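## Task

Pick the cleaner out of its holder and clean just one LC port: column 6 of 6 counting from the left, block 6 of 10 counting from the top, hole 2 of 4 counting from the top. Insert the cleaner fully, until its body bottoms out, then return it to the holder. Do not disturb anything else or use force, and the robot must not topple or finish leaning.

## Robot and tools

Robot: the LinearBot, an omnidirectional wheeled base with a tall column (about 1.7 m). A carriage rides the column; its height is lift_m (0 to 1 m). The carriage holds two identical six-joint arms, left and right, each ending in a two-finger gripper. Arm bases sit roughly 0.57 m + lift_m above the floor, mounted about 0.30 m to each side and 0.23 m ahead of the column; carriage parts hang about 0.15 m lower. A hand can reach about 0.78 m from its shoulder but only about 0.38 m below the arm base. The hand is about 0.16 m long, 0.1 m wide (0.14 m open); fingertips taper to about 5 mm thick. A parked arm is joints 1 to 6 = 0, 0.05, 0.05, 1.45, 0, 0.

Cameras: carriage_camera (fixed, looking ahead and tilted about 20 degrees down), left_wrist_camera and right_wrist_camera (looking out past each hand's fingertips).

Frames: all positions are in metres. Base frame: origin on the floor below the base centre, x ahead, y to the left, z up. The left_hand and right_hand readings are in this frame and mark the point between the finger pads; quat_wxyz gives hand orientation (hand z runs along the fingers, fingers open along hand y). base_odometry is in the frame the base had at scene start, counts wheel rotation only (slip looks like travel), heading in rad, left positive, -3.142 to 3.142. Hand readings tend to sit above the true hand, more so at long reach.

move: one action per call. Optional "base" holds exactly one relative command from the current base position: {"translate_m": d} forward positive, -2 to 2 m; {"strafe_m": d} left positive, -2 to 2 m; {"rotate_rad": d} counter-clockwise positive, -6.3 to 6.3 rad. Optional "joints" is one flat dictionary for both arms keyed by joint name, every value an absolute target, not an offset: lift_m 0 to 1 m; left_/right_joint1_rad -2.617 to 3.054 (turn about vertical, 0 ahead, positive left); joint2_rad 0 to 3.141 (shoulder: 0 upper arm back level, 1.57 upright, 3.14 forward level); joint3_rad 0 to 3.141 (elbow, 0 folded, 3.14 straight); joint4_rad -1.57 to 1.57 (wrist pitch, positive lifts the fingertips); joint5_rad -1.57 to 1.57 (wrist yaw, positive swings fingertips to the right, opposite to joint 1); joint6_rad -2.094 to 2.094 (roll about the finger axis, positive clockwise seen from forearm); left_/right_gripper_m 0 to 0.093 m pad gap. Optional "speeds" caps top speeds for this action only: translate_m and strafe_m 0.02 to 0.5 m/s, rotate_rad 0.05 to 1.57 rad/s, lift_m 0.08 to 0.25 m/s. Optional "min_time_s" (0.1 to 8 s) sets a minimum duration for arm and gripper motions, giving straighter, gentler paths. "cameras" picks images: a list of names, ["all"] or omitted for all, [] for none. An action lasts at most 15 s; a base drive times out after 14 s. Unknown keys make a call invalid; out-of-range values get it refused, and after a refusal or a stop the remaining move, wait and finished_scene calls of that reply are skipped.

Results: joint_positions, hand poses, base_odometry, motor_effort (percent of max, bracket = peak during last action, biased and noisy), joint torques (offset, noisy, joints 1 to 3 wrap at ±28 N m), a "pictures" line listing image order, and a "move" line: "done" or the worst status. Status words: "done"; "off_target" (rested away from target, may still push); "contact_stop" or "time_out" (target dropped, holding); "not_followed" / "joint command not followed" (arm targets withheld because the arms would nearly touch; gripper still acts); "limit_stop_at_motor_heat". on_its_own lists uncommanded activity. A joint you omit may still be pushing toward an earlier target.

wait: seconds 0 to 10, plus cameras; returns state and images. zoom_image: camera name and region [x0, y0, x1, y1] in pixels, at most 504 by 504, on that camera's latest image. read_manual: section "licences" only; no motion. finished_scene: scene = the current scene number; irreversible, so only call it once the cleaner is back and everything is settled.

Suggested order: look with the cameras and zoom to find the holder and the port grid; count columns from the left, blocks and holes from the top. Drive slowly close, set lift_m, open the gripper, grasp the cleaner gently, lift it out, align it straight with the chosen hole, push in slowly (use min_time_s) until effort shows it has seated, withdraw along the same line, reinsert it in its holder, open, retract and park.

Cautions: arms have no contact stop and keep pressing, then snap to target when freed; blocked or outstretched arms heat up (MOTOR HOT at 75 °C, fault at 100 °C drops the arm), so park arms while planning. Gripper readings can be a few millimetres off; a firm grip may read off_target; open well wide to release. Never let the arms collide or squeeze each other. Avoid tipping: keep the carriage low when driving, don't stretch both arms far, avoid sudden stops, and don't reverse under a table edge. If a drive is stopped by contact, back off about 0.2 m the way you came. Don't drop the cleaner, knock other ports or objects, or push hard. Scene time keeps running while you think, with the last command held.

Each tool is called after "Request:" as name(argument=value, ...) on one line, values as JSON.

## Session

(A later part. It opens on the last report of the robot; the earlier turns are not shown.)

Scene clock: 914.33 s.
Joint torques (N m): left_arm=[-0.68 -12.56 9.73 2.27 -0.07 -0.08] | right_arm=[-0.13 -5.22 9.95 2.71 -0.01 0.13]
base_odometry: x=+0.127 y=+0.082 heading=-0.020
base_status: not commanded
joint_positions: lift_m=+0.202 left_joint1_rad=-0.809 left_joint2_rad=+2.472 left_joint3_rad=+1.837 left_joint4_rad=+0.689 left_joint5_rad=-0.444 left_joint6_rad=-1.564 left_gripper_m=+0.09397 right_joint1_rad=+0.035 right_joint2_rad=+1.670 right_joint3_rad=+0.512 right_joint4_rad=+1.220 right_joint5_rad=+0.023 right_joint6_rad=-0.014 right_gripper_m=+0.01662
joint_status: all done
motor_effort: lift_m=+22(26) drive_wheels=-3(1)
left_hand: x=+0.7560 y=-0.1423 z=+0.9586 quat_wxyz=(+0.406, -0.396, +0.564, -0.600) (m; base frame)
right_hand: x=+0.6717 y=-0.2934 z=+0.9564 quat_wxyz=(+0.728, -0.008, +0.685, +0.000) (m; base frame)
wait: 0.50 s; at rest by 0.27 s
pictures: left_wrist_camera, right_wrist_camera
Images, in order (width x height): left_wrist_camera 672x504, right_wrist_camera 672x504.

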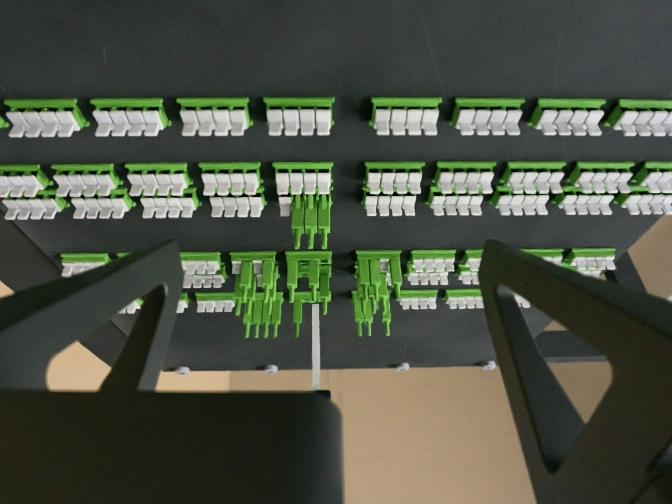

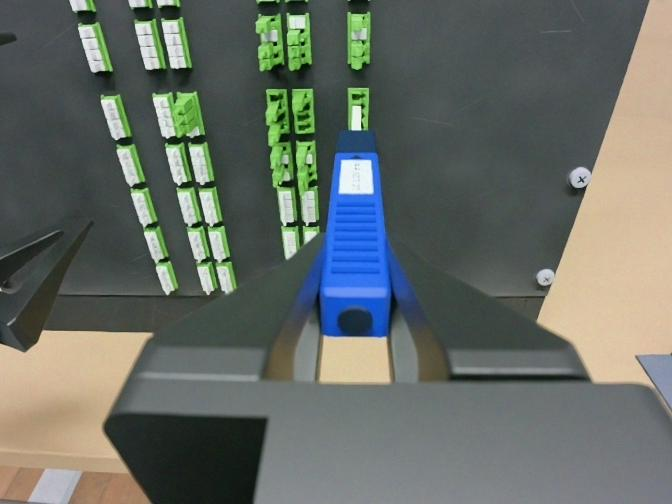

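Request:
move(joints={"lift_m": 0.2027, "right_joint1_rad": 0.0420}, min_time_s=0.8, cameras=[])

Request:
wait(seconds=0.5, cameras=["left_wrist_camera", "right_wrist_camera"])

Request:
zoom_image(camera="right_wrist_camera", region=[342, 84, 372, 134])

Request:
zoom_image(camera="left_wrist_camera", region=[288, 285, 328, 325])

Scene clock: 920.80 s.
Joint torques (N m): left_arm=[-0.73 -12.56 9.72 2.24 -0.07 -0.1] | right_arm=[-0.05 -5.23 9.95 2.71 -0.01 0.13]
move: done
base_odometry: x=+0.127 y=+0.082 heading=-0.020
base_status: not commanded
joint_positions: lift_m=+0.202 left_joint1_rad=-0.809 left_joint2_rad=+2.472 left_joint3_rad=+1.837 left_joint4_rad=+0.689 left_joint5_rad=-0.444 left_joint6_rad=-1.564 left_gripper_m=+0.09397 right_joint1_rad=+0.035 right_joint2_rad=+1.670 right_joint3_rad=+0.512 right_joint4_rad=+1.220 right_joint5_rad=+0.024 right_joint6_rad=-0.014 right_gripper_m=+0.01662
joint_status: all done
motor_effort: lift_m=+23(26) drive_wheels=-1(3)
left_hand: x=+0.7560 y=-0.1423 z=+0.9586 quat_wxyz=(+0.406, -0.396, +0.564, -0.600) (m; base frame)
right_hand: x=+0.6717 y=-0.2935 z=+0.9564 quat_wxyz=(+0.728, -0.008, +0.685, -0.001) (m; base frame)
pictures: none
No camera images: "cameras" was empty.

Scene clock: 921.30 s.
Joint torques (N m): left_arm=[-0.7 -12.53 9.77 2.26 -0.06 -0.08] | right_arm=[-0.05 -5.23 9.95 2.71 -0.01 0.12]
base_odometry: x=+0.127 y=+0.082 heading=-0.020
base_status: not commanded
joint_positions: lift_m=+0.202 left_joint1_rad=-0.809 left_joint2_rad=+2.472 left_joint3_rad=+1.837 left_joint4_rad=+0.689 left_joint5_rad=-0.444 left_joint6_rad=-1.564 left_gripper_m=+0.09397 right_joint1_rad=+0.035 right_joint2_rad=+1.670 right_joint3_rad=+0.512 right_joint4_rad=+1.220 right_joint5_rad=+0.024 right_joint6_rad=-0.014 right_gripper_m=+0.01662
joint_status: all done
motor_effort: lift_m=+25(26) drive_wheels=+0(3)
left_hand: x=+0.7560 y=-0.1423 z=+0.9586 quat_wxyz=(+0.406, -0.396, +0.564, -0.600) (m; base frame)
right_hand: x=+0.6717 y=-0.2935 z=+0.9564 quat_wxyz=(+0.728, -0.008, +0.685, -0.001) (m; base frame)
wait: 0.50 s; at rest by 0.27 s
pictures: left_wrist_camera, right_wrist_camera
Images, in order (width x height): left_wrist_camera 672x504, right_wrist_camera 672x504.

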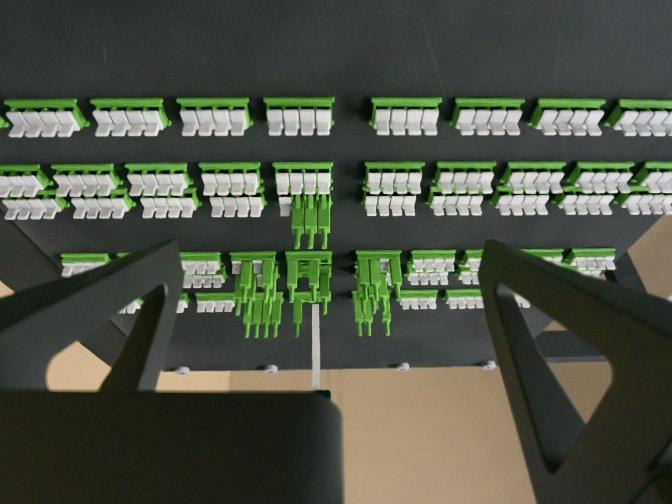

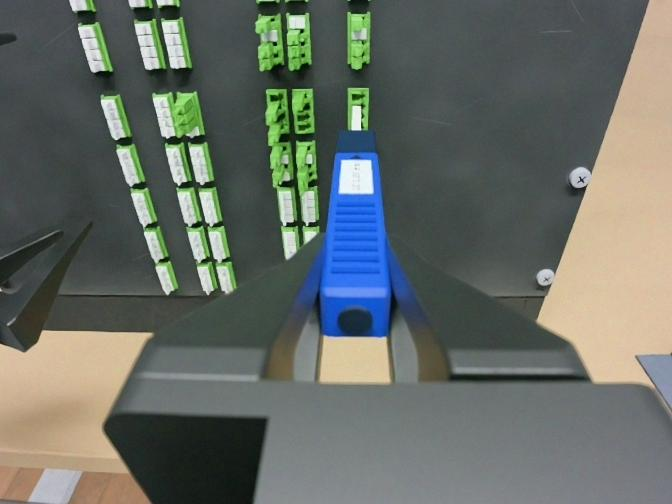

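Scaled by 10.080 from the camera's 672x504 image, which has a finer 960x720 frame.

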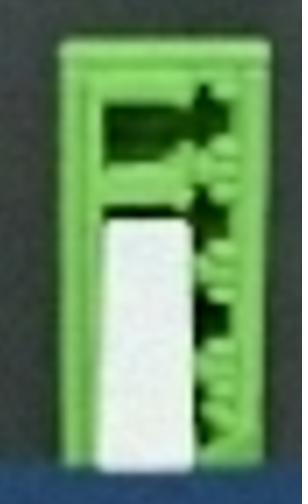

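Scaled by 12.600 from the camera's 672x504 image, which has a finer 960x720 frame.

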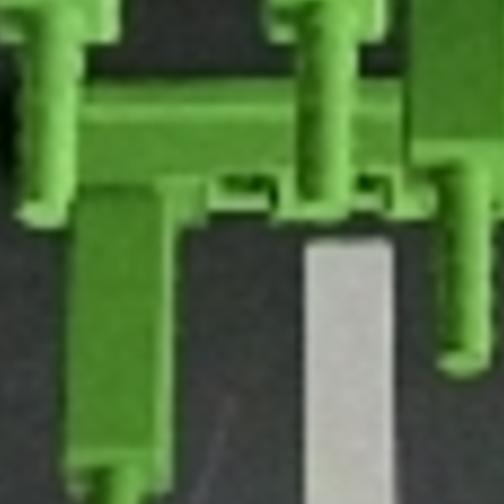

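Request:
move(joints={"right_joint3_rad": 0.5440, "right_joint1_rad": 0.0428}, min_time_s=0.8, cameras=[])

Request:
wait(seconds=0.5, cameras=["left_wrist_camera", "right_wrist_camera"])

Request:
zoom_image(camera="right_wrist_camera", region=[342, 84, 372, 134])

Request:
zoom_image(camera="left_wrist_camera", region=[288, 285, 328, 325])

Scene clock: 930.90 s.
Joint torques (N m): left_arm=[-0.68 -12.53 9.76 2.25 -0.08 -0.08] | right_arm=[-0.18 -5.23 10.1 2.71 -0.02 0.12]
move: done
base_odometry: x=+0.127 y=+0.082 heading=-0.020
base_status: not commanded
joint_positions: lift_m=+0.202 left_joint1_rad=-0.809 left_joint2_rad=+2.472 left_joint3_rad=+1.837 left_joint4_rad=+0.689 left_joint5_rad=-0.444 left_joint6_rad=-1.564 left_gripper_m=+0.09397 right_joint1_rad=+0.037 right_joint2_rad=+1.670 right_joint3_rad=+0.512 right_joint4_rad=+1.220 right_joint5_rad=+0.024 right_joint6_rad=-0.014 right_gripper_m=+0.01662
joint_status: all done
motor_effort: lift_m=+27(27) drive_wheels=-1(3)
left_hand: x=+0.7560 y=-0.1423 z=+0.9586 quat_wxyz=(+0.406, -0.396, +0.564, -0.600) (m; base frame)
right_hand: x=+0.6717 y=-0.2925 z=+0.9564 quat_wxyz=(+0.728, -0.009, +0.685, +0.000) (m; base frame)
pictures: none
No camera images: "cameras" was empty.

Scene clock: 931.40 s.
Joint torques (N m): left_arm=[-0.69 -12.48 9.8 2.24 -0.06 -0.09] | right_arm=[-0.18 -5.22 10.09 2.71 -0.01 0.12]
base_odometry: x=+0.127 y=+0.082 heading=-0.020
base_status: not commanded
joint_positions: lift_m=+0.202 left_joint1_rad=-0.809 left_joint2_rad=+2.472 left_joint3_rad=+1.837 left_joint4_rad=+0.689 left_joint5_rad=-0.444 left_joint6_rad=-1.564 left_gripper_m=+0.09397 right_joint1_rad=+0.037 right_joint2_rad=+1.670 right_joint3_rad=+0.512 right_joint4_rad=+1.220 right_joint5_rad=+0.024 right_joint6_rad=-0.014 right_gripper_m=+0.01662
joint_status: all done
motor_effort: lift_m=+25(27) drive_wheels=-1(3)
left_hand: x=+0.7560 y=-0.1423 z=+0.9586 quat_wxyz=(+0.406, -0.396, +0.564, -0.600) (m; base frame)
right_hand: x=+0.6717 y=-0.2925 z=+0.9564 quat_wxyz=(+0.728, -0.009, +0.685, +0.000) (m; base frame)
wait: 0.50 s; at rest by 0.27 s
pictures: left_wrist_camera, right_wrist_camera
Images, in order (width x height): left_wrist_camera 672x504, right_wrist_camera 672x504.

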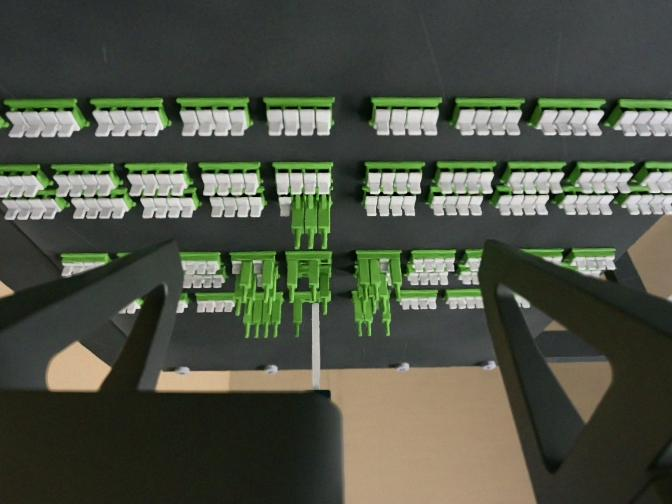

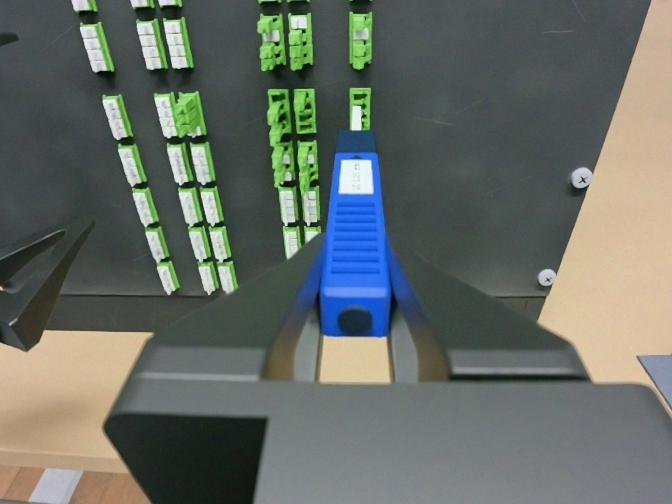

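Scaled by 10.080 from the camera's 672x504 image, which has a finer 960x720 frame.

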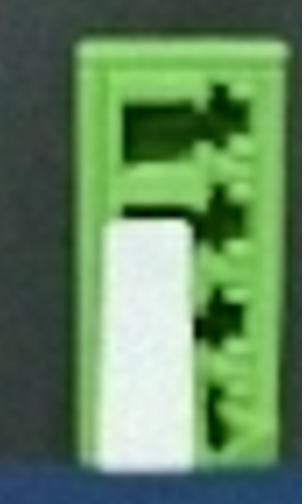

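Scaled by 12.600 from the camera's 672x504 image, which has a finer 960x720 frame.

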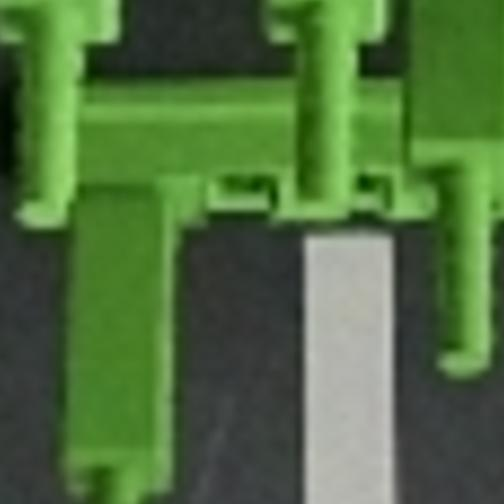

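Request:
move(joints={"right_joint5_rad": 0.0345, "lift_m": 0.2030}, min_time_s=0.8, cameras=[])

Request:
wait(seconds=0.4, cameras=["left_wrist_camera", "right_wrist_camera"])

Request:
zoom_image(camera="right_wrist_camera", region=[342, 84, 372, 134])

Request:
zoom_image(camera="left_wrist_camera", region=[288, 285, 328, 325])

Scene clock: 936.70 s.
Joint torques (N m): left_arm=[-0.75 -12.55 9.78 2.24 -0.06 -0.08] | right_arm=[-0.18 -5.23 10.07 2.71 0 0.13]
move: done
base_odometry: x=+0.127 y=+0.082 heading=-0.020
base_status: not commanded
joint_positions: lift_m=+0.203 left_joint1_rad=-0.809 left_joint2_rad=+2.472 left_joint3_rad=+1.837 left_joint4_rad=+0.689 left_joint5_rad=-0.444 left_joint6_rad=-1.564 left_gripper_m=+0.09397 right_joint1_rad=+0.037 right_joint2_rad=+1.670 right_joint3_rad=+0.512 right_joint4_rad=+1.220 right_joint5_rad=+0.025 right_joint6_rad=-0.014 right_gripper_m=+0.01662
joint_status: all done
motor_effort: lift_m=+26(27) drive_wheels=+0(2)
left_hand: x=+0.7560 y=-0.1423 z=+0.9588 quat_wxyz=(+0.406, -0.396, +0.564, -0.600) (m; base frame)
right_hand: x=+0.6717 y=-0.2927 z=+0.9565 quat_wxyz=(+0.728, -0.008, +0.685, +0.000) (m; base frame)
pictures: none
No camera images: "cameras" was empty.

Scene clock: 937.10 s.
Joint torques (N m): left_arm=[-0.7 -12.53 9.81 2.25 -0.06 -0.07] | right_arm=[-0.18 -5.2 10.06 2.71 0 0.12]
base_odometry: x=+0.127 y=+0.082 heading=-0.020
base_status: not commanded
joint_positions: lift_m=+0.203 left_joint1_rad=-0.809 left_joint2_rad=+2.472 left_joint3_rad=+1.837 left_joint4_rad=+0.689 left_joint5_rad=-0.444 left_joint6_rad=-1.564 left_gripper_m=+0.09397 right_joint1_rad=+0.037 right_joint2_rad=+1.670 right_joint3_rad=+0.512 right_joint4_rad=+1.220 right_joint5_rad=+0.025 right_joint6_rad=-0.014 right_gripper_m=+0.01662
joint_status: all done
motor_effort: lift_m=+25(27) drive_wheels=-1(2)
left_hand: x=+0.7560 y=-0.1423 z=+0.9588 quat_wxyz=(+0.406, -0.396, +0.564, -0.600) (m; base frame)
right_hand: x=+0.6717 y=-0.2927 z=+0.9565 quat_wxyz=(+0.728, -0.008, +0.685, +0.000) (m; base frame)
wait: 0.40 s; at rest by 0.27 s
pictures: left_wrist_camera, right_wrist_camera
Images, in order (width x height): left_wrist_camera 672x504, right_wrist_camera 672x504.

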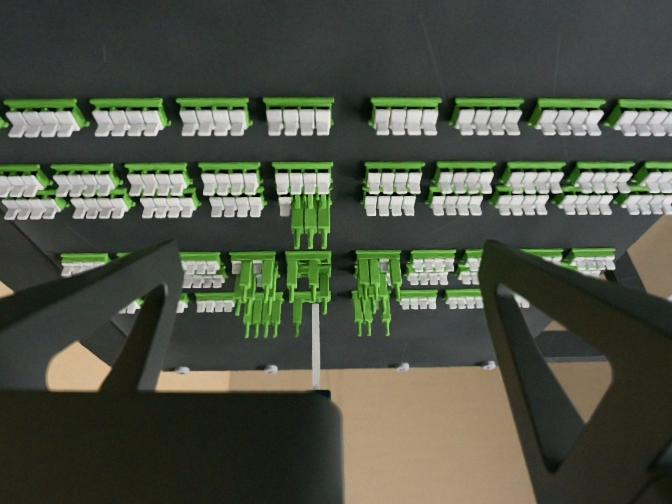

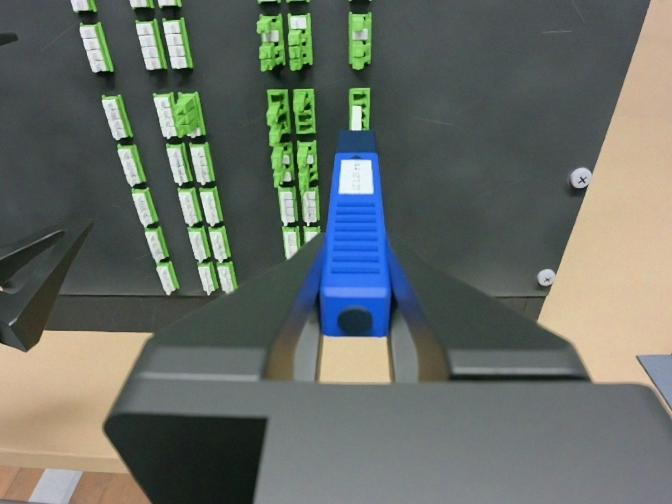

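Scaled by 10.080 from the camera's 672x504 image, which has a finer 960x720 frame.

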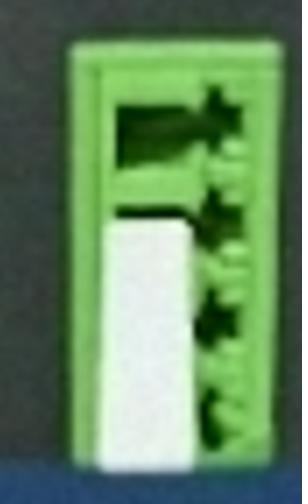

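Scaled by 12.600 from the camera's 672x504 image, which has a finer 960x720 frame.

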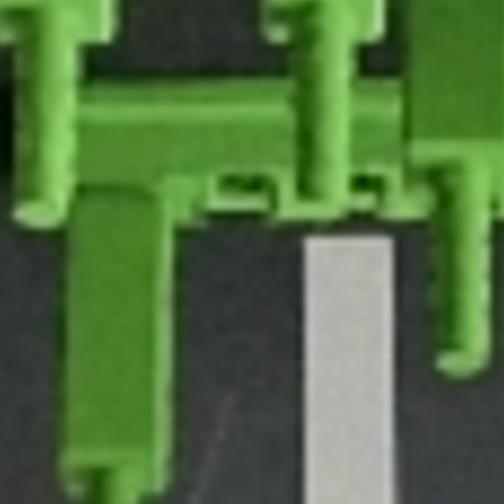

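Request:
move(joints={"lift_m": 0.2033, "right_joint2_rad": 1.6852, "right_joint3_rad": 0.5498, "right_joint4_rad": 1.2238}, min_time_s=0.8, cameras=[])

Request:
wait(seconds=0.4, cameras=["left_wrist_camera", "right_wrist_camera"])

Request:
zoom_image(camera="right_wrist_camera", region=[342, 84, 372, 134])

Request:
zoom_image(camera="left_wrist_camera", region=[288, 285, 328, 325])

Scene clock: 945.20 s.
Joint torques (N m): left_arm=[-0.72 -12.53 9.77 2.25 -0.08 -0.09] | right_arm=[-0.16 -5.23 9.96 2.7 0 0.13]
move: done
base_odometry: x=+0.127 y=+0.082 heading=-0.020
base_status: not commanded
joint_positions: lift_m=+0.203 left_joint1_rad=-0.809 left_joint2_rad=+2.472 left_joint3_rad=+1.837 left_joint4_rad=+0.689 left_joint5_rad=-0.444 left_joint6_rad=-1.564 left_gripper_m=+0.09397 right_joint1_rad=+0.037 right_joint2_rad=+1.675 right_joint3_rad=+0.519 right_joint4_rad=+1.220 right_joint5_rad=+0.025 right_joint6_rad=-0.014 right_gripper_m=+0.01662
joint_status: all done
motor_effort: lift_m=+26(28) drive_wheels=+1(3)
left_hand: x=+0.7560 y=-0.1423 z=+0.9590 quat_wxyz=(+0.406, -0.396, +0.564, -0.600) (m; base frame)
right_hand: x=+0.6734 y=-0.2927 z=+0.9577 quat_wxyz=(+0.729, -0.008, +0.684, +0.000) (m; base frame)
pictures: none
No camera images: "cameras" was empty.

Scene clock: 945.60 s.
Joint torques (N m): left_arm=[-0.69 -12.51 9.73 2.25 -0.07 -0.07] | right_arm=[-0.17 -5.23 9.96 2.7 0 0.12]
base_odometry: x=+0.127 y=+0.082 heading=-0.020
base_status: not commanded
joint_positions: lift_m=+0.203 left_joint1_rad=-0.809 left_joint2_rad=+2.472 left_joint3_rad=+1.837 left_joint4_rad=+0.689 left_joint5_rad=-0.444 left_joint6_rad=-1.564 left_gripper_m=+0.09397 right_joint1_rad=+0.037 right_joint2_rad=+1.675 right_joint3_rad=+0.519 right_joint4_rad=+1.220 right_joint5_rad=+0.025 right_joint6_rad=-0.014 right_gripper_m=+0.01662
joint_status: all done
motor_effort: lift_m=+26(28) drive_wheels=-2(3)
left_hand: x=+0.7560 y=-0.1423 z=+0.9590 quat_wxyz=(+0.406, -0.396, +0.564, -0.600) (m; base frame)
right_hand: x=+0.6734 y=-0.2927 z=+0.9577 quat_wxyz=(+0.729, -0.008, +0.684, +0.000) (m; base frame)
wait: 0.40 s; at rest by 0.27 s
pictures: left_wrist_camera, right_wrist_camera
Images, in order (width x height): left_wrist_camera 672x504, right_wrist_camera 672x504.

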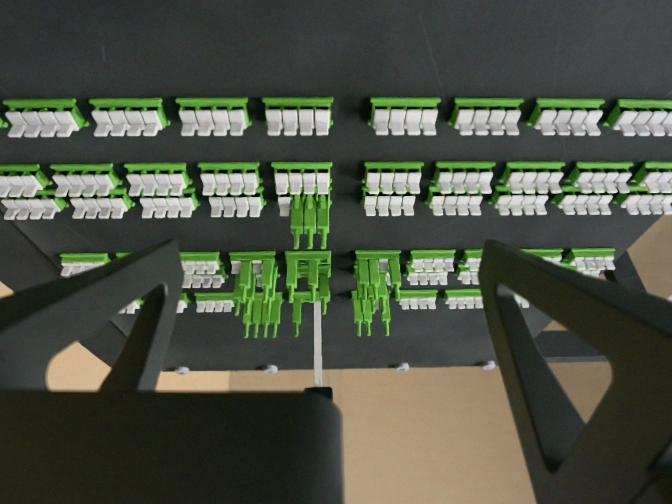

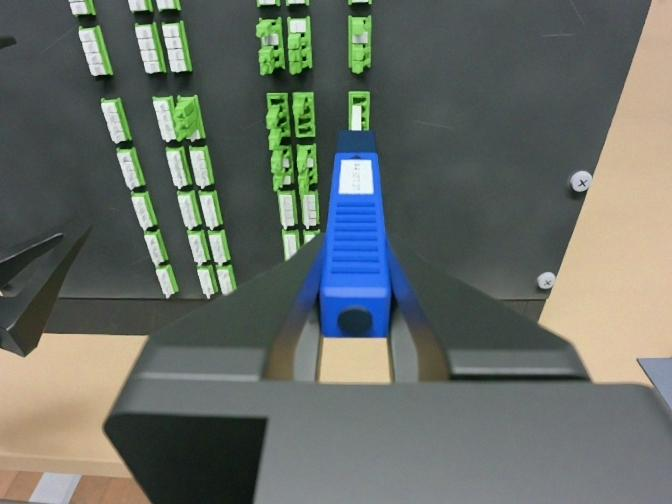

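Scaled by 10.080 from the camera's 672x504 image, which has a finer 960x720 frame.

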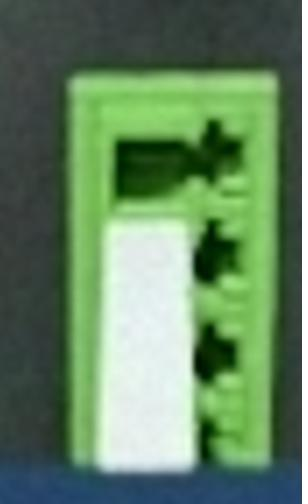

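Scaled by 12.600 from the camera's 672x504 image, which has a finer 960x720 frame.

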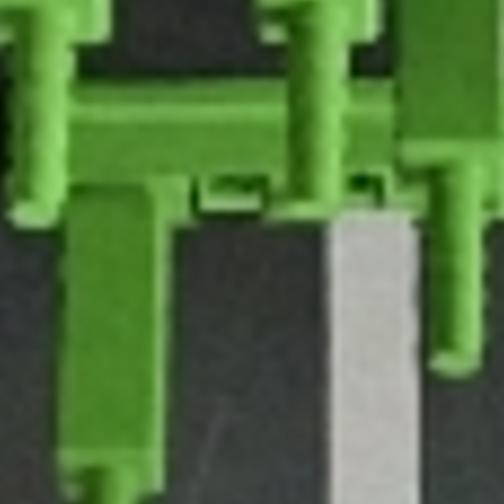

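Request:
move(joints={"lift_m": 0.2016}, speeds={"lift_m": 0.08}, cameras=[])

Request:
wait(seconds=0.4, cameras=["left_wrist_camera", "right_wrist_camera"])

Request:
zoom_image(camera="right_wrist_camera", region=[342, 84, 372, 134])

Request:
zoom_image(camera="left_wrist_camera", region=[288, 285, 328, 325])

Scene clock: 951.27 s.
Joint torques (N m): left_arm=[-0.7 -12.52 9.69 2.25 -0.06 -0.09] | right_arm=[-0.21 -5.31 9.91 2.7 -0.01 0.13]
move: done
base_odometry: x=+0.127 y=+0.082 heading=-0.020
base_status: not commanded
joint_positions: lift_m=+0.202 left_joint1_rad=-0.809 left_joint2_rad=+2.472 left_joint3_rad=+1.837 left_joint4_rad=+0.689 left_joint5_rad=-0.444 left_joint6_rad=-1.564 left_gripper_m=+0.09397 right_joint1_rad=+0.037 right_joint2_rad=+1.676 right_joint3_rad=+0.519 right_joint4_rad=+1.220 right_joint5_rad=+0.026 right_joint6_rad=-0.014 right_gripper_m=+0.01662
joint_status: all done
motor_effort: lift_m=+21(22) drive_wheels=-1(3)
left_hand: x=+0.7560 y=-0.1423 z=+0.9581 quat_wxyz=(+0.406, -0.396, +0.564, -0.600) (m; base frame)
right_hand: x=+0.6735 y=-0.2927 z=+0.9566 quat_wxyz=(+0.729, -0.008, +0.684, +0.000) (m; base frame)
pictures: none
No camera images: "cameras" was empty.

Scene clock: 951.67 s.
Joint torques (N m): left_arm=[-0.72 -12.55 9.76 2.26 -0.08 -0.08] | right_arm=[-0.17 -5.33 9.91 2.7 -0.01 0.12]
base_odometry: x=+0.127 y=+0.082 heading=-0.020
base_status: not commanded
joint_positions: lift_m=+0.202 left_joint1_rad=-0.809 left_joint2_rad=+2.472 left_joint3_rad=+1.837 left_joint4_rad=+0.689 left_joint5_rad=-0.444 left_joint6_rad=-1.564 left_gripper_m=+0.09397 right_joint1_rad=+0.037 right_joint2_rad=+1.676 right_joint3_rad=+0.519 right_joint4_rad=+1.220 right_joint5_rad=+0.026 right_joint6_rad=-0.014 right_gripper_m=+0.01662
joint_status: all done
motor_effort: lift_m=+19(22) drive_wheels=+0(3)
left_hand: x=+0.7560 y=-0.1423 z=+0.9581 quat_wxyz=(+0.406, -0.396, +0.564, -0.600) (m; base frame)
right_hand: x=+0.6735 y=-0.2927 z=+0.9566 quat_wxyz=(+0.729, -0.008, +0.684, +0.000) (m; base frame)
wait: 0.40 s; at rest by 0.27 s
pictures: left_wrist_camera, right_wrist_camera
Images, in order (width x height): left_wrist_camera 672x504, right_wrist_camera 672x504.

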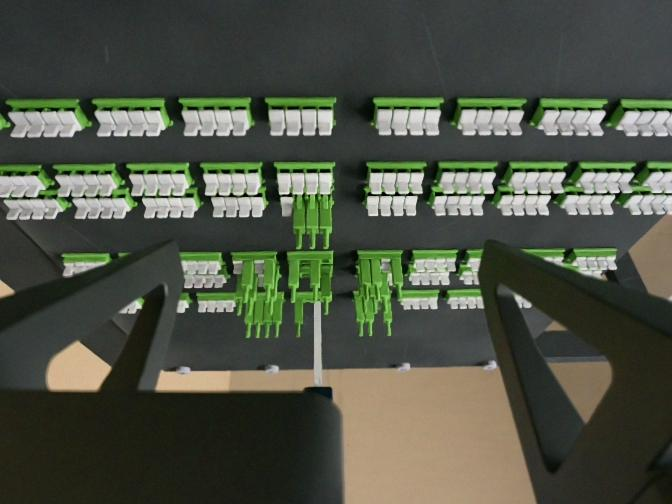

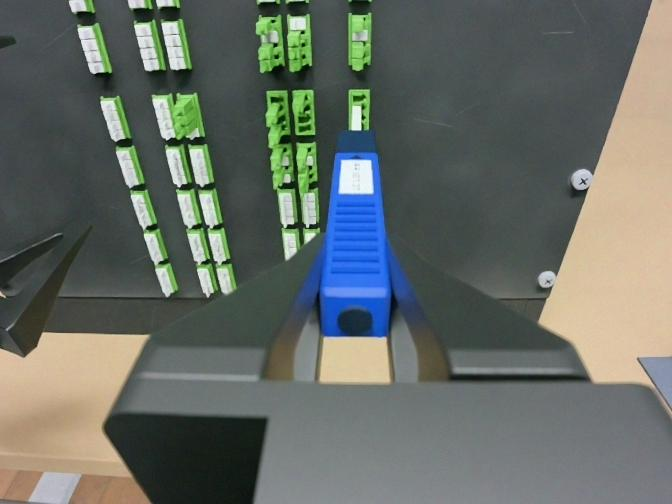

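Scaled by 10.080 from the camera's 672x504 image, which has a finer 960x720 frame.

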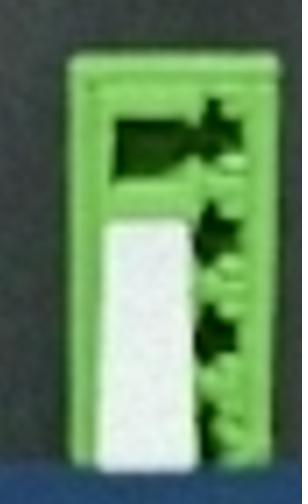

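Scaled by 12.600 from the camera's 672x504 image, which has a finer 960x720 frame.

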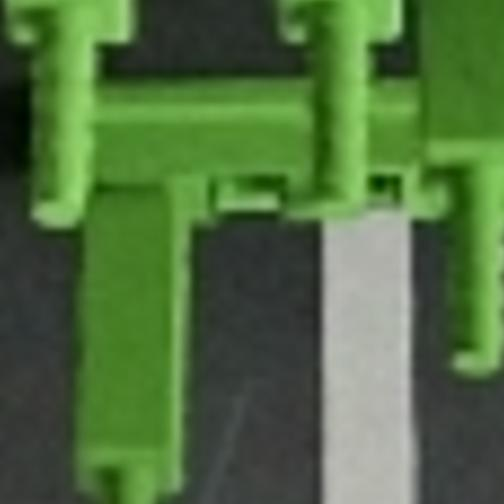

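Request:
move(joints={"right_joint2_rad": 1.6926, "right_joint3_rad": 0.5576}, min_time_s=1.5, cameras=[])

Request:
wait(seconds=0.3, cameras=["left_wrist_camera", "right_wrist_camera"])

Request:
zoom_image(camera="right_wrist_camera", region=[342, 84, 372, 134])

Request:
zoom_image(camera="left_wrist_camera", region=[288, 285, 328, 325])

Scene clock: 959.77 s.
Joint torques (N m): left_arm=[-0.75 -12.56 9.76 2.26 -0.06 -0.08] | right_arm=[-0.18 -5.29 10.11 2.7 -0.01 0.13]
move: done
base_odometry: x=+0.127 y=+0.082 heading=-0.020
base_status: not commanded
joint_positions: lift_m=+0.202 left_joint1_rad=-0.809 left_joint2_rad=+2.472 left_joint3_rad=+1.837 left_joint4_rad=+0.689 left_joint5_rad=-0.444 left_joint6_rad=-1.564 left_gripper_m=+0.09397 right_joint1_rad=+0.037 right_joint2_rad=+1.682 right_joint3_rad=+0.525 right_joint4_rad=+1.220 right_joint5_rad=+0.026 right_joint6_rad=-0.014 right_gripper_m=+0.01662
joint_status: all done
motor_effort: lift_m=+18(22) drive_wheels=-2(3)
left_hand: x=+0.7560 y=-0.1423 z=+0.9581 quat_wxyz=(+0.406, -0.396, +0.564, -0.600) (m; base frame)
right_hand: x=+0.6751 y=-0.2927 z=+0.9564 quat_wxyz=(+0.729, -0.008, +0.684, +0.000) (m; base frame)
pictures: none
No camera images: "cameras" was empty.

Scene clock: 960.07 s.
Joint torques (N m): left_arm=[-0.7 -12.55 9.76 2.28 -0.06 -0.07] | right_arm=[-0.18 -5.31 10.1 2.7 -0.01 0.13]
base_odometry: x=+0.127 y=+0.082 heading=-0.020
base_status: not commanded
joint_positions: lift_m=+0.202 left_joint1_rad=-0.809 left_joint2_rad=+2.472 left_joint3_rad=+1.837 left_joint4_rad=+0.689 left_joint5_rad=-0.444 left_joint6_rad=-1.564 left_gripper_m=+0.09397 right_joint1_rad=+0.037 right_joint2_rad=+1.682 right_joint3_rad=+0.525 right_joint4_rad=+1.220 right_joint5_rad=+0.026 right_joint6_rad=-0.014 right_gripper_m=+0.01662
joint_status: all done
motor_effort: lift_m=+20(22) drive_wheels=+0(3)
left_hand: x=+0.7560 y=-0.1423 z=+0.9581 quat_wxyz=(+0.406, -0.396, +0.564, -0.600) (m; base frame)
right_hand: x=+0.6752 y=-0.2927 z=+0.9563 quat_wxyz=(+0.729, -0.008, +0.684, +0.000) (m; base frame)
wait: 0.30 s; at rest by 0.27 s
pictures: left_wrist_camera, right_wrist_camera
Images, in order (width x height): left_wrist_camera 672x504, right_wrist_camera 672x504.

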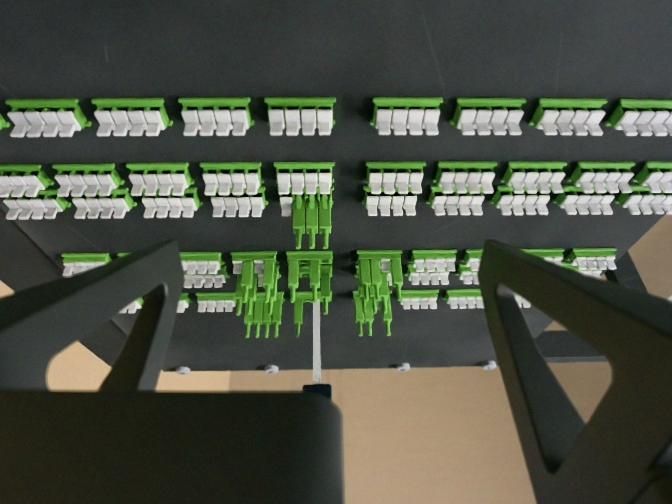

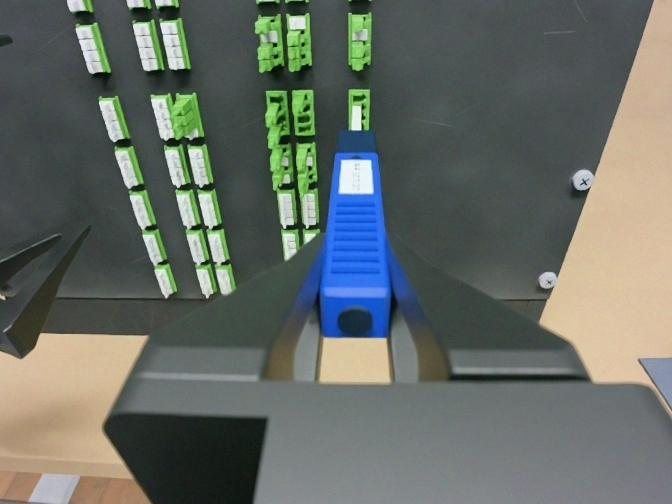

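Scaled by 10.080 from the camera's 672x504 image, which has a finer 960x720 frame.

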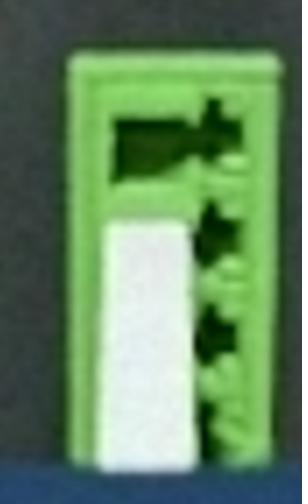

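Scaled by 12.600 from the camera's 672x504 image, which has a finer 960x720 frame.

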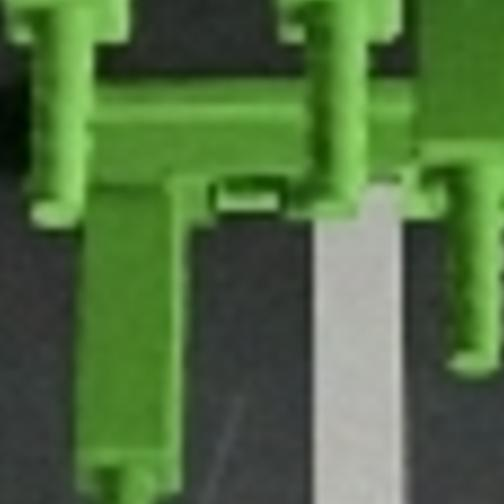

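Request:
move(joints={"lift_m": 0.2028}, speeds={"lift_m": 0.08}, cameras=[])

Request:
wait(seconds=0.4, cameras=["left_wrist_camera", "right_wrist_camera"])

Request:
zoom_image(camera="right_wrist_camera", region=[342, 84, 372, 134])

Request:
zoom_image(camera="left_wrist_camera", region=[288, 285, 328, 325])

Scene clock: 970.93 s.
Joint torques (N m): left_arm=[-0.69 -12.52 9.73 2.25 -0.06 -0.09] | right_arm=[-0.16 -5.37 9.95 2.72 -0.01 0.13]
move: done
base_odometry: x=+0.127 y=+0.082 heading=-0.020
base_status: not commanded
joint_positions: lift_m=+0.203 left_joint1_rad=-0.809 left_joint2_rad=+2.472 left_joint3_rad=+1.837 left_joint4_rad=+0.688 left_joint5_rad=-0.444 left_joint6_rad=-1.564 left_gripper_m=+0.09397 right_joint1_rad=+0.037 right_joint2_rad=+1.683 right_joint3_rad=+0.527 right_joint4_rad=+1.219 right_joint5_rad=+0.026 right_joint6_rad=-0.014 right_gripper_m=+0.01662
joint_status: all done
motor_effort: lift_m=+26(27) drive_wheels=-2(2)
left_hand: x=+0.7560 y=-0.1423 z=+0.9585 quat_wxyz=(+0.406, -0.396, +0.565, -0.600) (m; base frame)
right_hand: x=+0.6754 y=-0.2927 z=+0.9568 quat_wxyz=(+0.729, -0.008, +0.685, +0.000) (m; base frame)
pictures: none
No camera images: "cameras" was empty.

Scene clock: 971.33 s.
Joint torques (N m): left_arm=[-0.7 -12.57 9.74 2.27 -0.07 -0.08] | right_arm=[-0.2 -5.37 9.96 2.7 -0.02 0.13]
base_odometry: x=+0.127 y=+0.082 heading=-0.020
base_status: not commanded
joint_positions: lift_m=+0.203 left_joint1_rad=-0.809 left_joint2_rad=+2.472 left_joint3_rad=+1.837 left_joint4_rad=+0.688 left_joint5_rad=-0.444 left_joint6_rad=-1.564 left_gripper_m=+0.09397 right_joint1_rad=+0.037 right_joint2_rad=+1.683 right_joint3_rad=+0.527 right_joint4_rad=+1.219 right_joint5_rad=+0.026 right_joint6_rad=-0.014 right_gripper_m=+0.01662
joint_status: all done
motor_effort: lift_m=+25(27) drive_wheels=-1(2)
left_hand: x=+0.7560 y=-0.1423 z=+0.9585 quat_wxyz=(+0.406, -0.396, +0.565, -0.600) (m; base frame)
right_hand: x=+0.6754 y=-0.2927 z=+0.9568 quat_wxyz=(+0.729, -0.008, +0.685, +0.000) (m; base frame)
wait: 0.40 s; at rest by 0.27 s
pictures: left_wrist_camera, right_wrist_camera
Images, in order (width x height): left_wrist_camera 672x504, right_wrist_camera 672x504.

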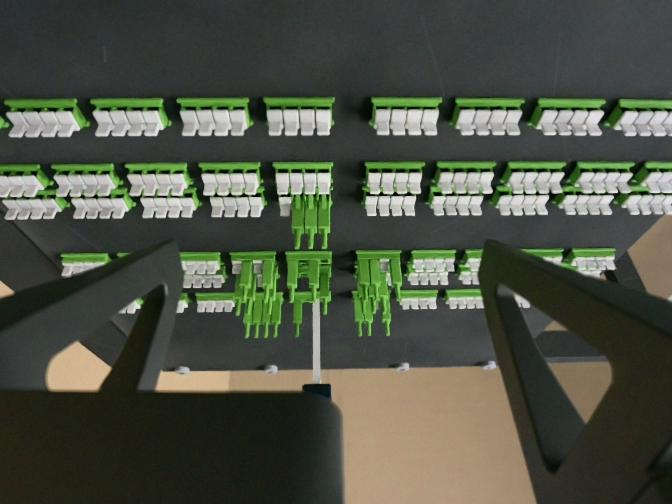

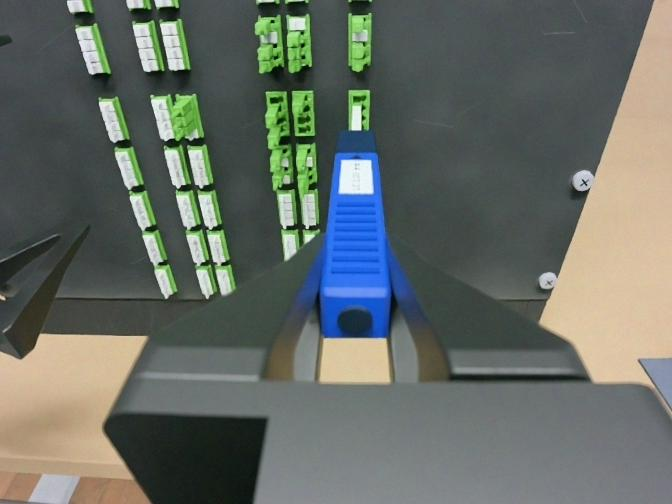

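Scaled by 10.080 from the camera's 672x504 image, which has a finer 960x720 frame.

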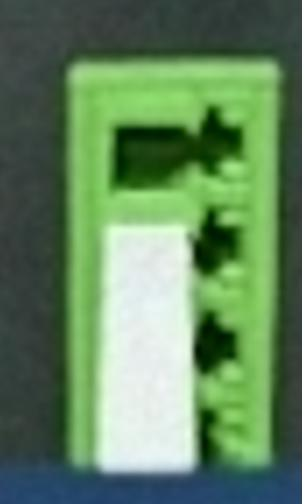

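Scaled by 12.600 from the camera's 672x504 image, which has a finer 960x720 frame.

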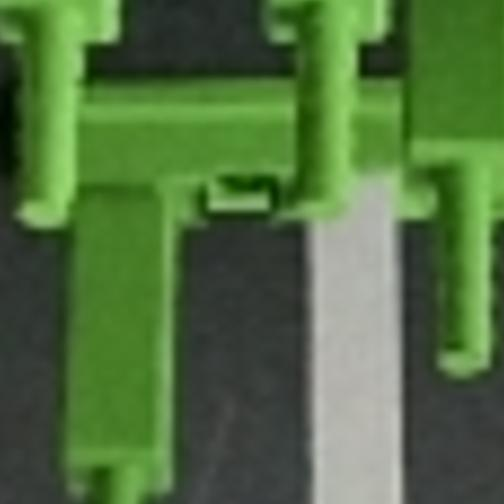

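Request:
move(joints={"right_joint2_rad": 1.700, "right_joint3_rad": 0.5654}, min_time_s=1.5, cameras=[])

Request:
wait(seconds=0.3, cameras=["left_wrist_camera", "right_wrist_camera"])

Request:
zoom_image(camera="right_wrist_camera", region=[342, 84, 372, 134])

Request:
zoom_image(camera="left_wrist_camera", region=[288, 285, 328, 325])

Scene clock: 977.43 s.
Joint torques (N m): left_arm=[-0.69 -12.55 9.76 2.27 -0.08 -0.08] | right_arm=[-0.18 -5.39 10.04 2.7 -0.01 0.13]
move: done
base_odometry: x=+0.127 y=+0.082 heading=-0.020
base_status: not commanded
joint_positions: lift_m=+0.203 left_joint1_rad=-0.809 left_joint2_rad=+2.472 left_joint3_rad=+1.837 left_joint4_rad=+0.688 left_joint5_rad=-0.444 left_joint6_rad=-1.564 left_gripper_m=+0.09397 right_joint1_rad=+0.037 right_joint2_rad=+1.690 right_joint3_rad=+0.533 right_joint4_rad=+1.219 right_joint5_rad=+0.026 right_joint6_rad=-0.014 right_gripper_m=+0.01662
joint_status: all done
motor_effort: lift_m=+25(28) drive_wheels=-2(2)
left_hand: x=+0.7560 y=-0.1423 z=+0.9585 quat_wxyz=(+0.406, -0.396, +0.565, -0.600) (m; base frame)
right_hand: x=+0.6772 y=-0.2926 z=+0.9567 quat_wxyz=(+0.729, -0.008, +0.684, +0.000) (m; base frame)
pictures: none
No camera images: "cameras" was empty.

Scene clock: 977.73 s.
Joint torques (N m): left_arm=[-0.77 -12.56 9.74 2.27 -0.05 -0.08] | right_arm=[-0.18 -5.39 10.06 2.7 -0.01 0.13]
base_odometry: x=+0.127 y=+0.082 heading=-0.020
base_status: not commanded
joint_positions: lift_m=+0.203 left_joint1_rad=-0.809 left_joint2_rad=+2.472 left_joint3_rad=+1.837 left_joint4_rad=+0.688 left_joint5_rad=-0.444 left_joint6_rad=-1.564 left_gripper_m=+0.09397 right_joint1_rad=+0.037 right_joint2_rad=+1.690 right_joint3_rad=+0.533 right_joint4_rad=+1.219 right_joint5_rad=+0.026 right_joint6_rad=-0.014 right_gripper_m=+0.01662
joint_status: all done
motor_effort: lift_m=+24(28) drive_wheels=-1(2)
left_hand: x=+0.7560 y=-0.1423 z=+0.9585 quat_wxyz=(+0.406, -0.396, +0.565, -0.600) (m; base frame)
right_hand: x=+0.6772 y=-0.2926 z=+0.9567 quat_wxyz=(+0.729, -0.008, +0.684, +0.000) (m; base frame)
wait: 0.30 s; at rest by 0.27 s
pictures: left_wrist_camera, right_wrist_camera
Images, in order (width x height): left_wrist_camera 672x504, right_wrist_camera 672x504.

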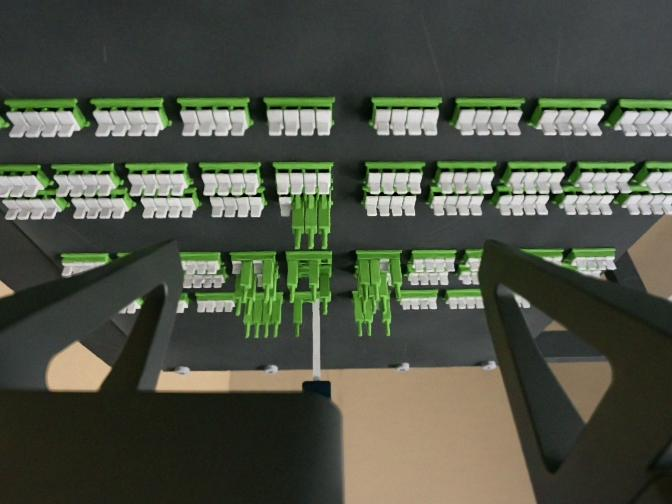

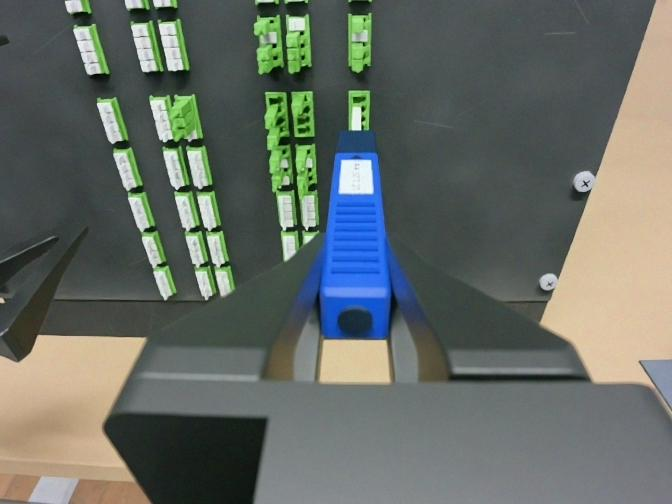

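Scaled by 10.080 from the camera's 672x504 image, which has a finer 960x720 frame.

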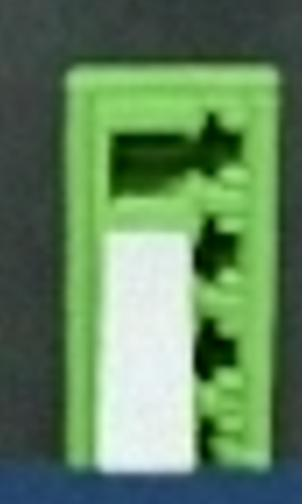

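Scaled by 12.600 from the camera's 672x504 image, which has a finer 960x720 frame.

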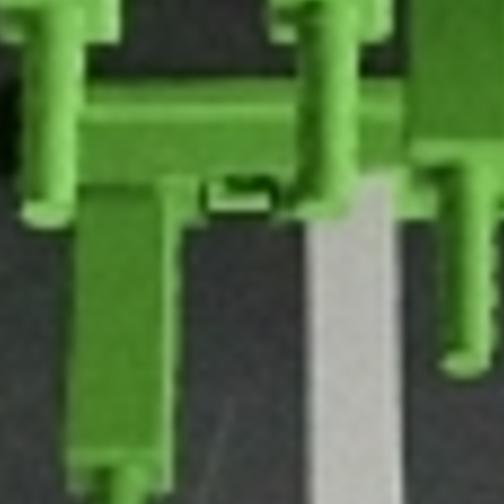

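Request:
move(joints={"right_joint2_rad": 1.7111, "right_joint3_rad": 0.5771}, min_time_s=2, cameras=["left_wrist_camera", "right_wrist_camera"])

Request:
zoom_image(camera="right_wrist_camera", region=[342, 84, 372, 134])

Request:
zoom_image(camera="left_wrist_camera", region=[288, 285, 328, 325])

Scene clock: 985.90 s.
Joint torques (N m): left_arm=[-0.72 -12.53 9.8 2.25 -0.06 -0.09] | right_arm=[-0.18 -5.48 10.04 2.7 -0.01 0.12]
move: done
base_odometry: x=+0.127 y=+0.082 heading=-0.020
base_status: not commanded
joint_positions: lift_m=+0.203 left_joint1_rad=-0.809 left_joint2_rad=+2.472 left_joint3_rad=+1.837 left_joint4_rad=+0.688 left_joint5_rad=-0.444 left_joint6_rad=-1.564 left_gripper_m=+0.09397 right_joint1_rad=+0.037 right_joint2_rad=+1.701 right_joint3_rad=+0.545 right_joint4_rad=+1.219 right_joint5_rad=+0.026 right_joint6_rad=-0.014 right_gripper_m=+0.01662
joint_status: all done
motor_effort: lift_m=+23(27) drive_wheels=-1(2)
left_hand: x=+0.7560 y=-0.1423 z=+0.9585 quat_wxyz=(+0.406, -0.396, +0.565, -0.600) (m; base frame)
right_hand: x=+0.6803 y=-0.2925 z=+0.9565 quat_wxyz=(+0.729, -0.008, +0.684, +0.000) (m; base frame)
pictures: left_wrist_camera, right_wrist_camera
Images, in order (width x height): left_wrist_camera 672x504, right_wrist_camera 672x504.

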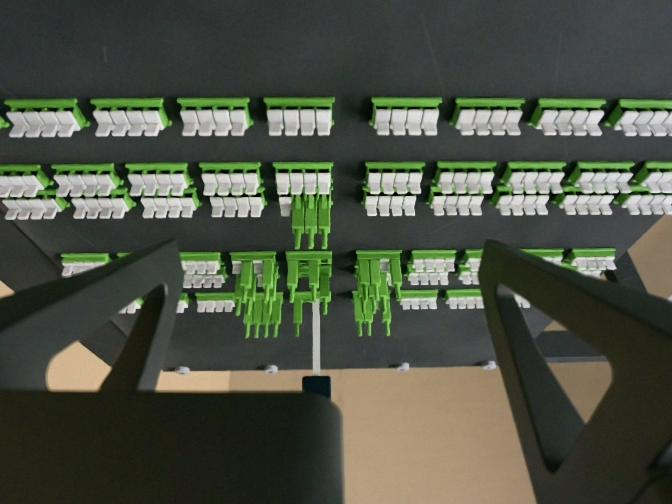

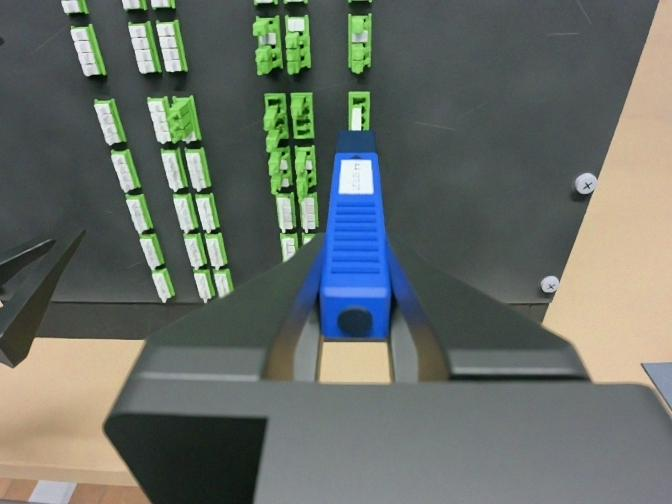

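Scaled by 10.080 from the camera's 672x504 image, which has a finer 960x720 frame.

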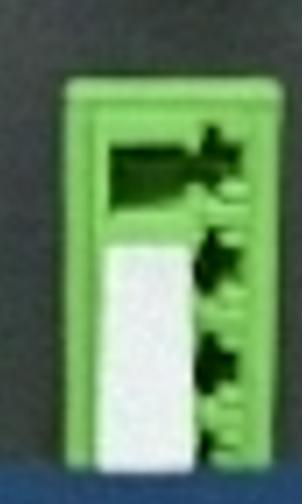

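Scaled by 12.600 from the camera's 672x504 image, which has a finer 960x720 frame.

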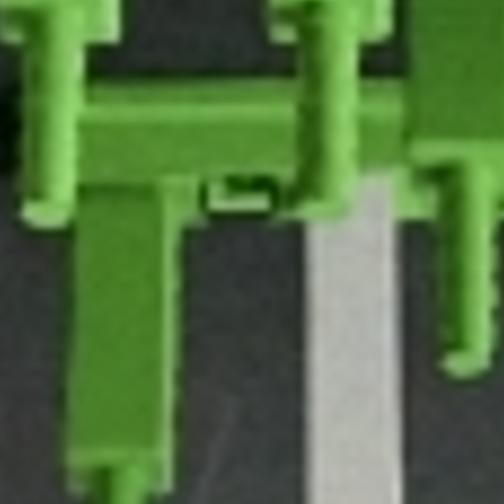

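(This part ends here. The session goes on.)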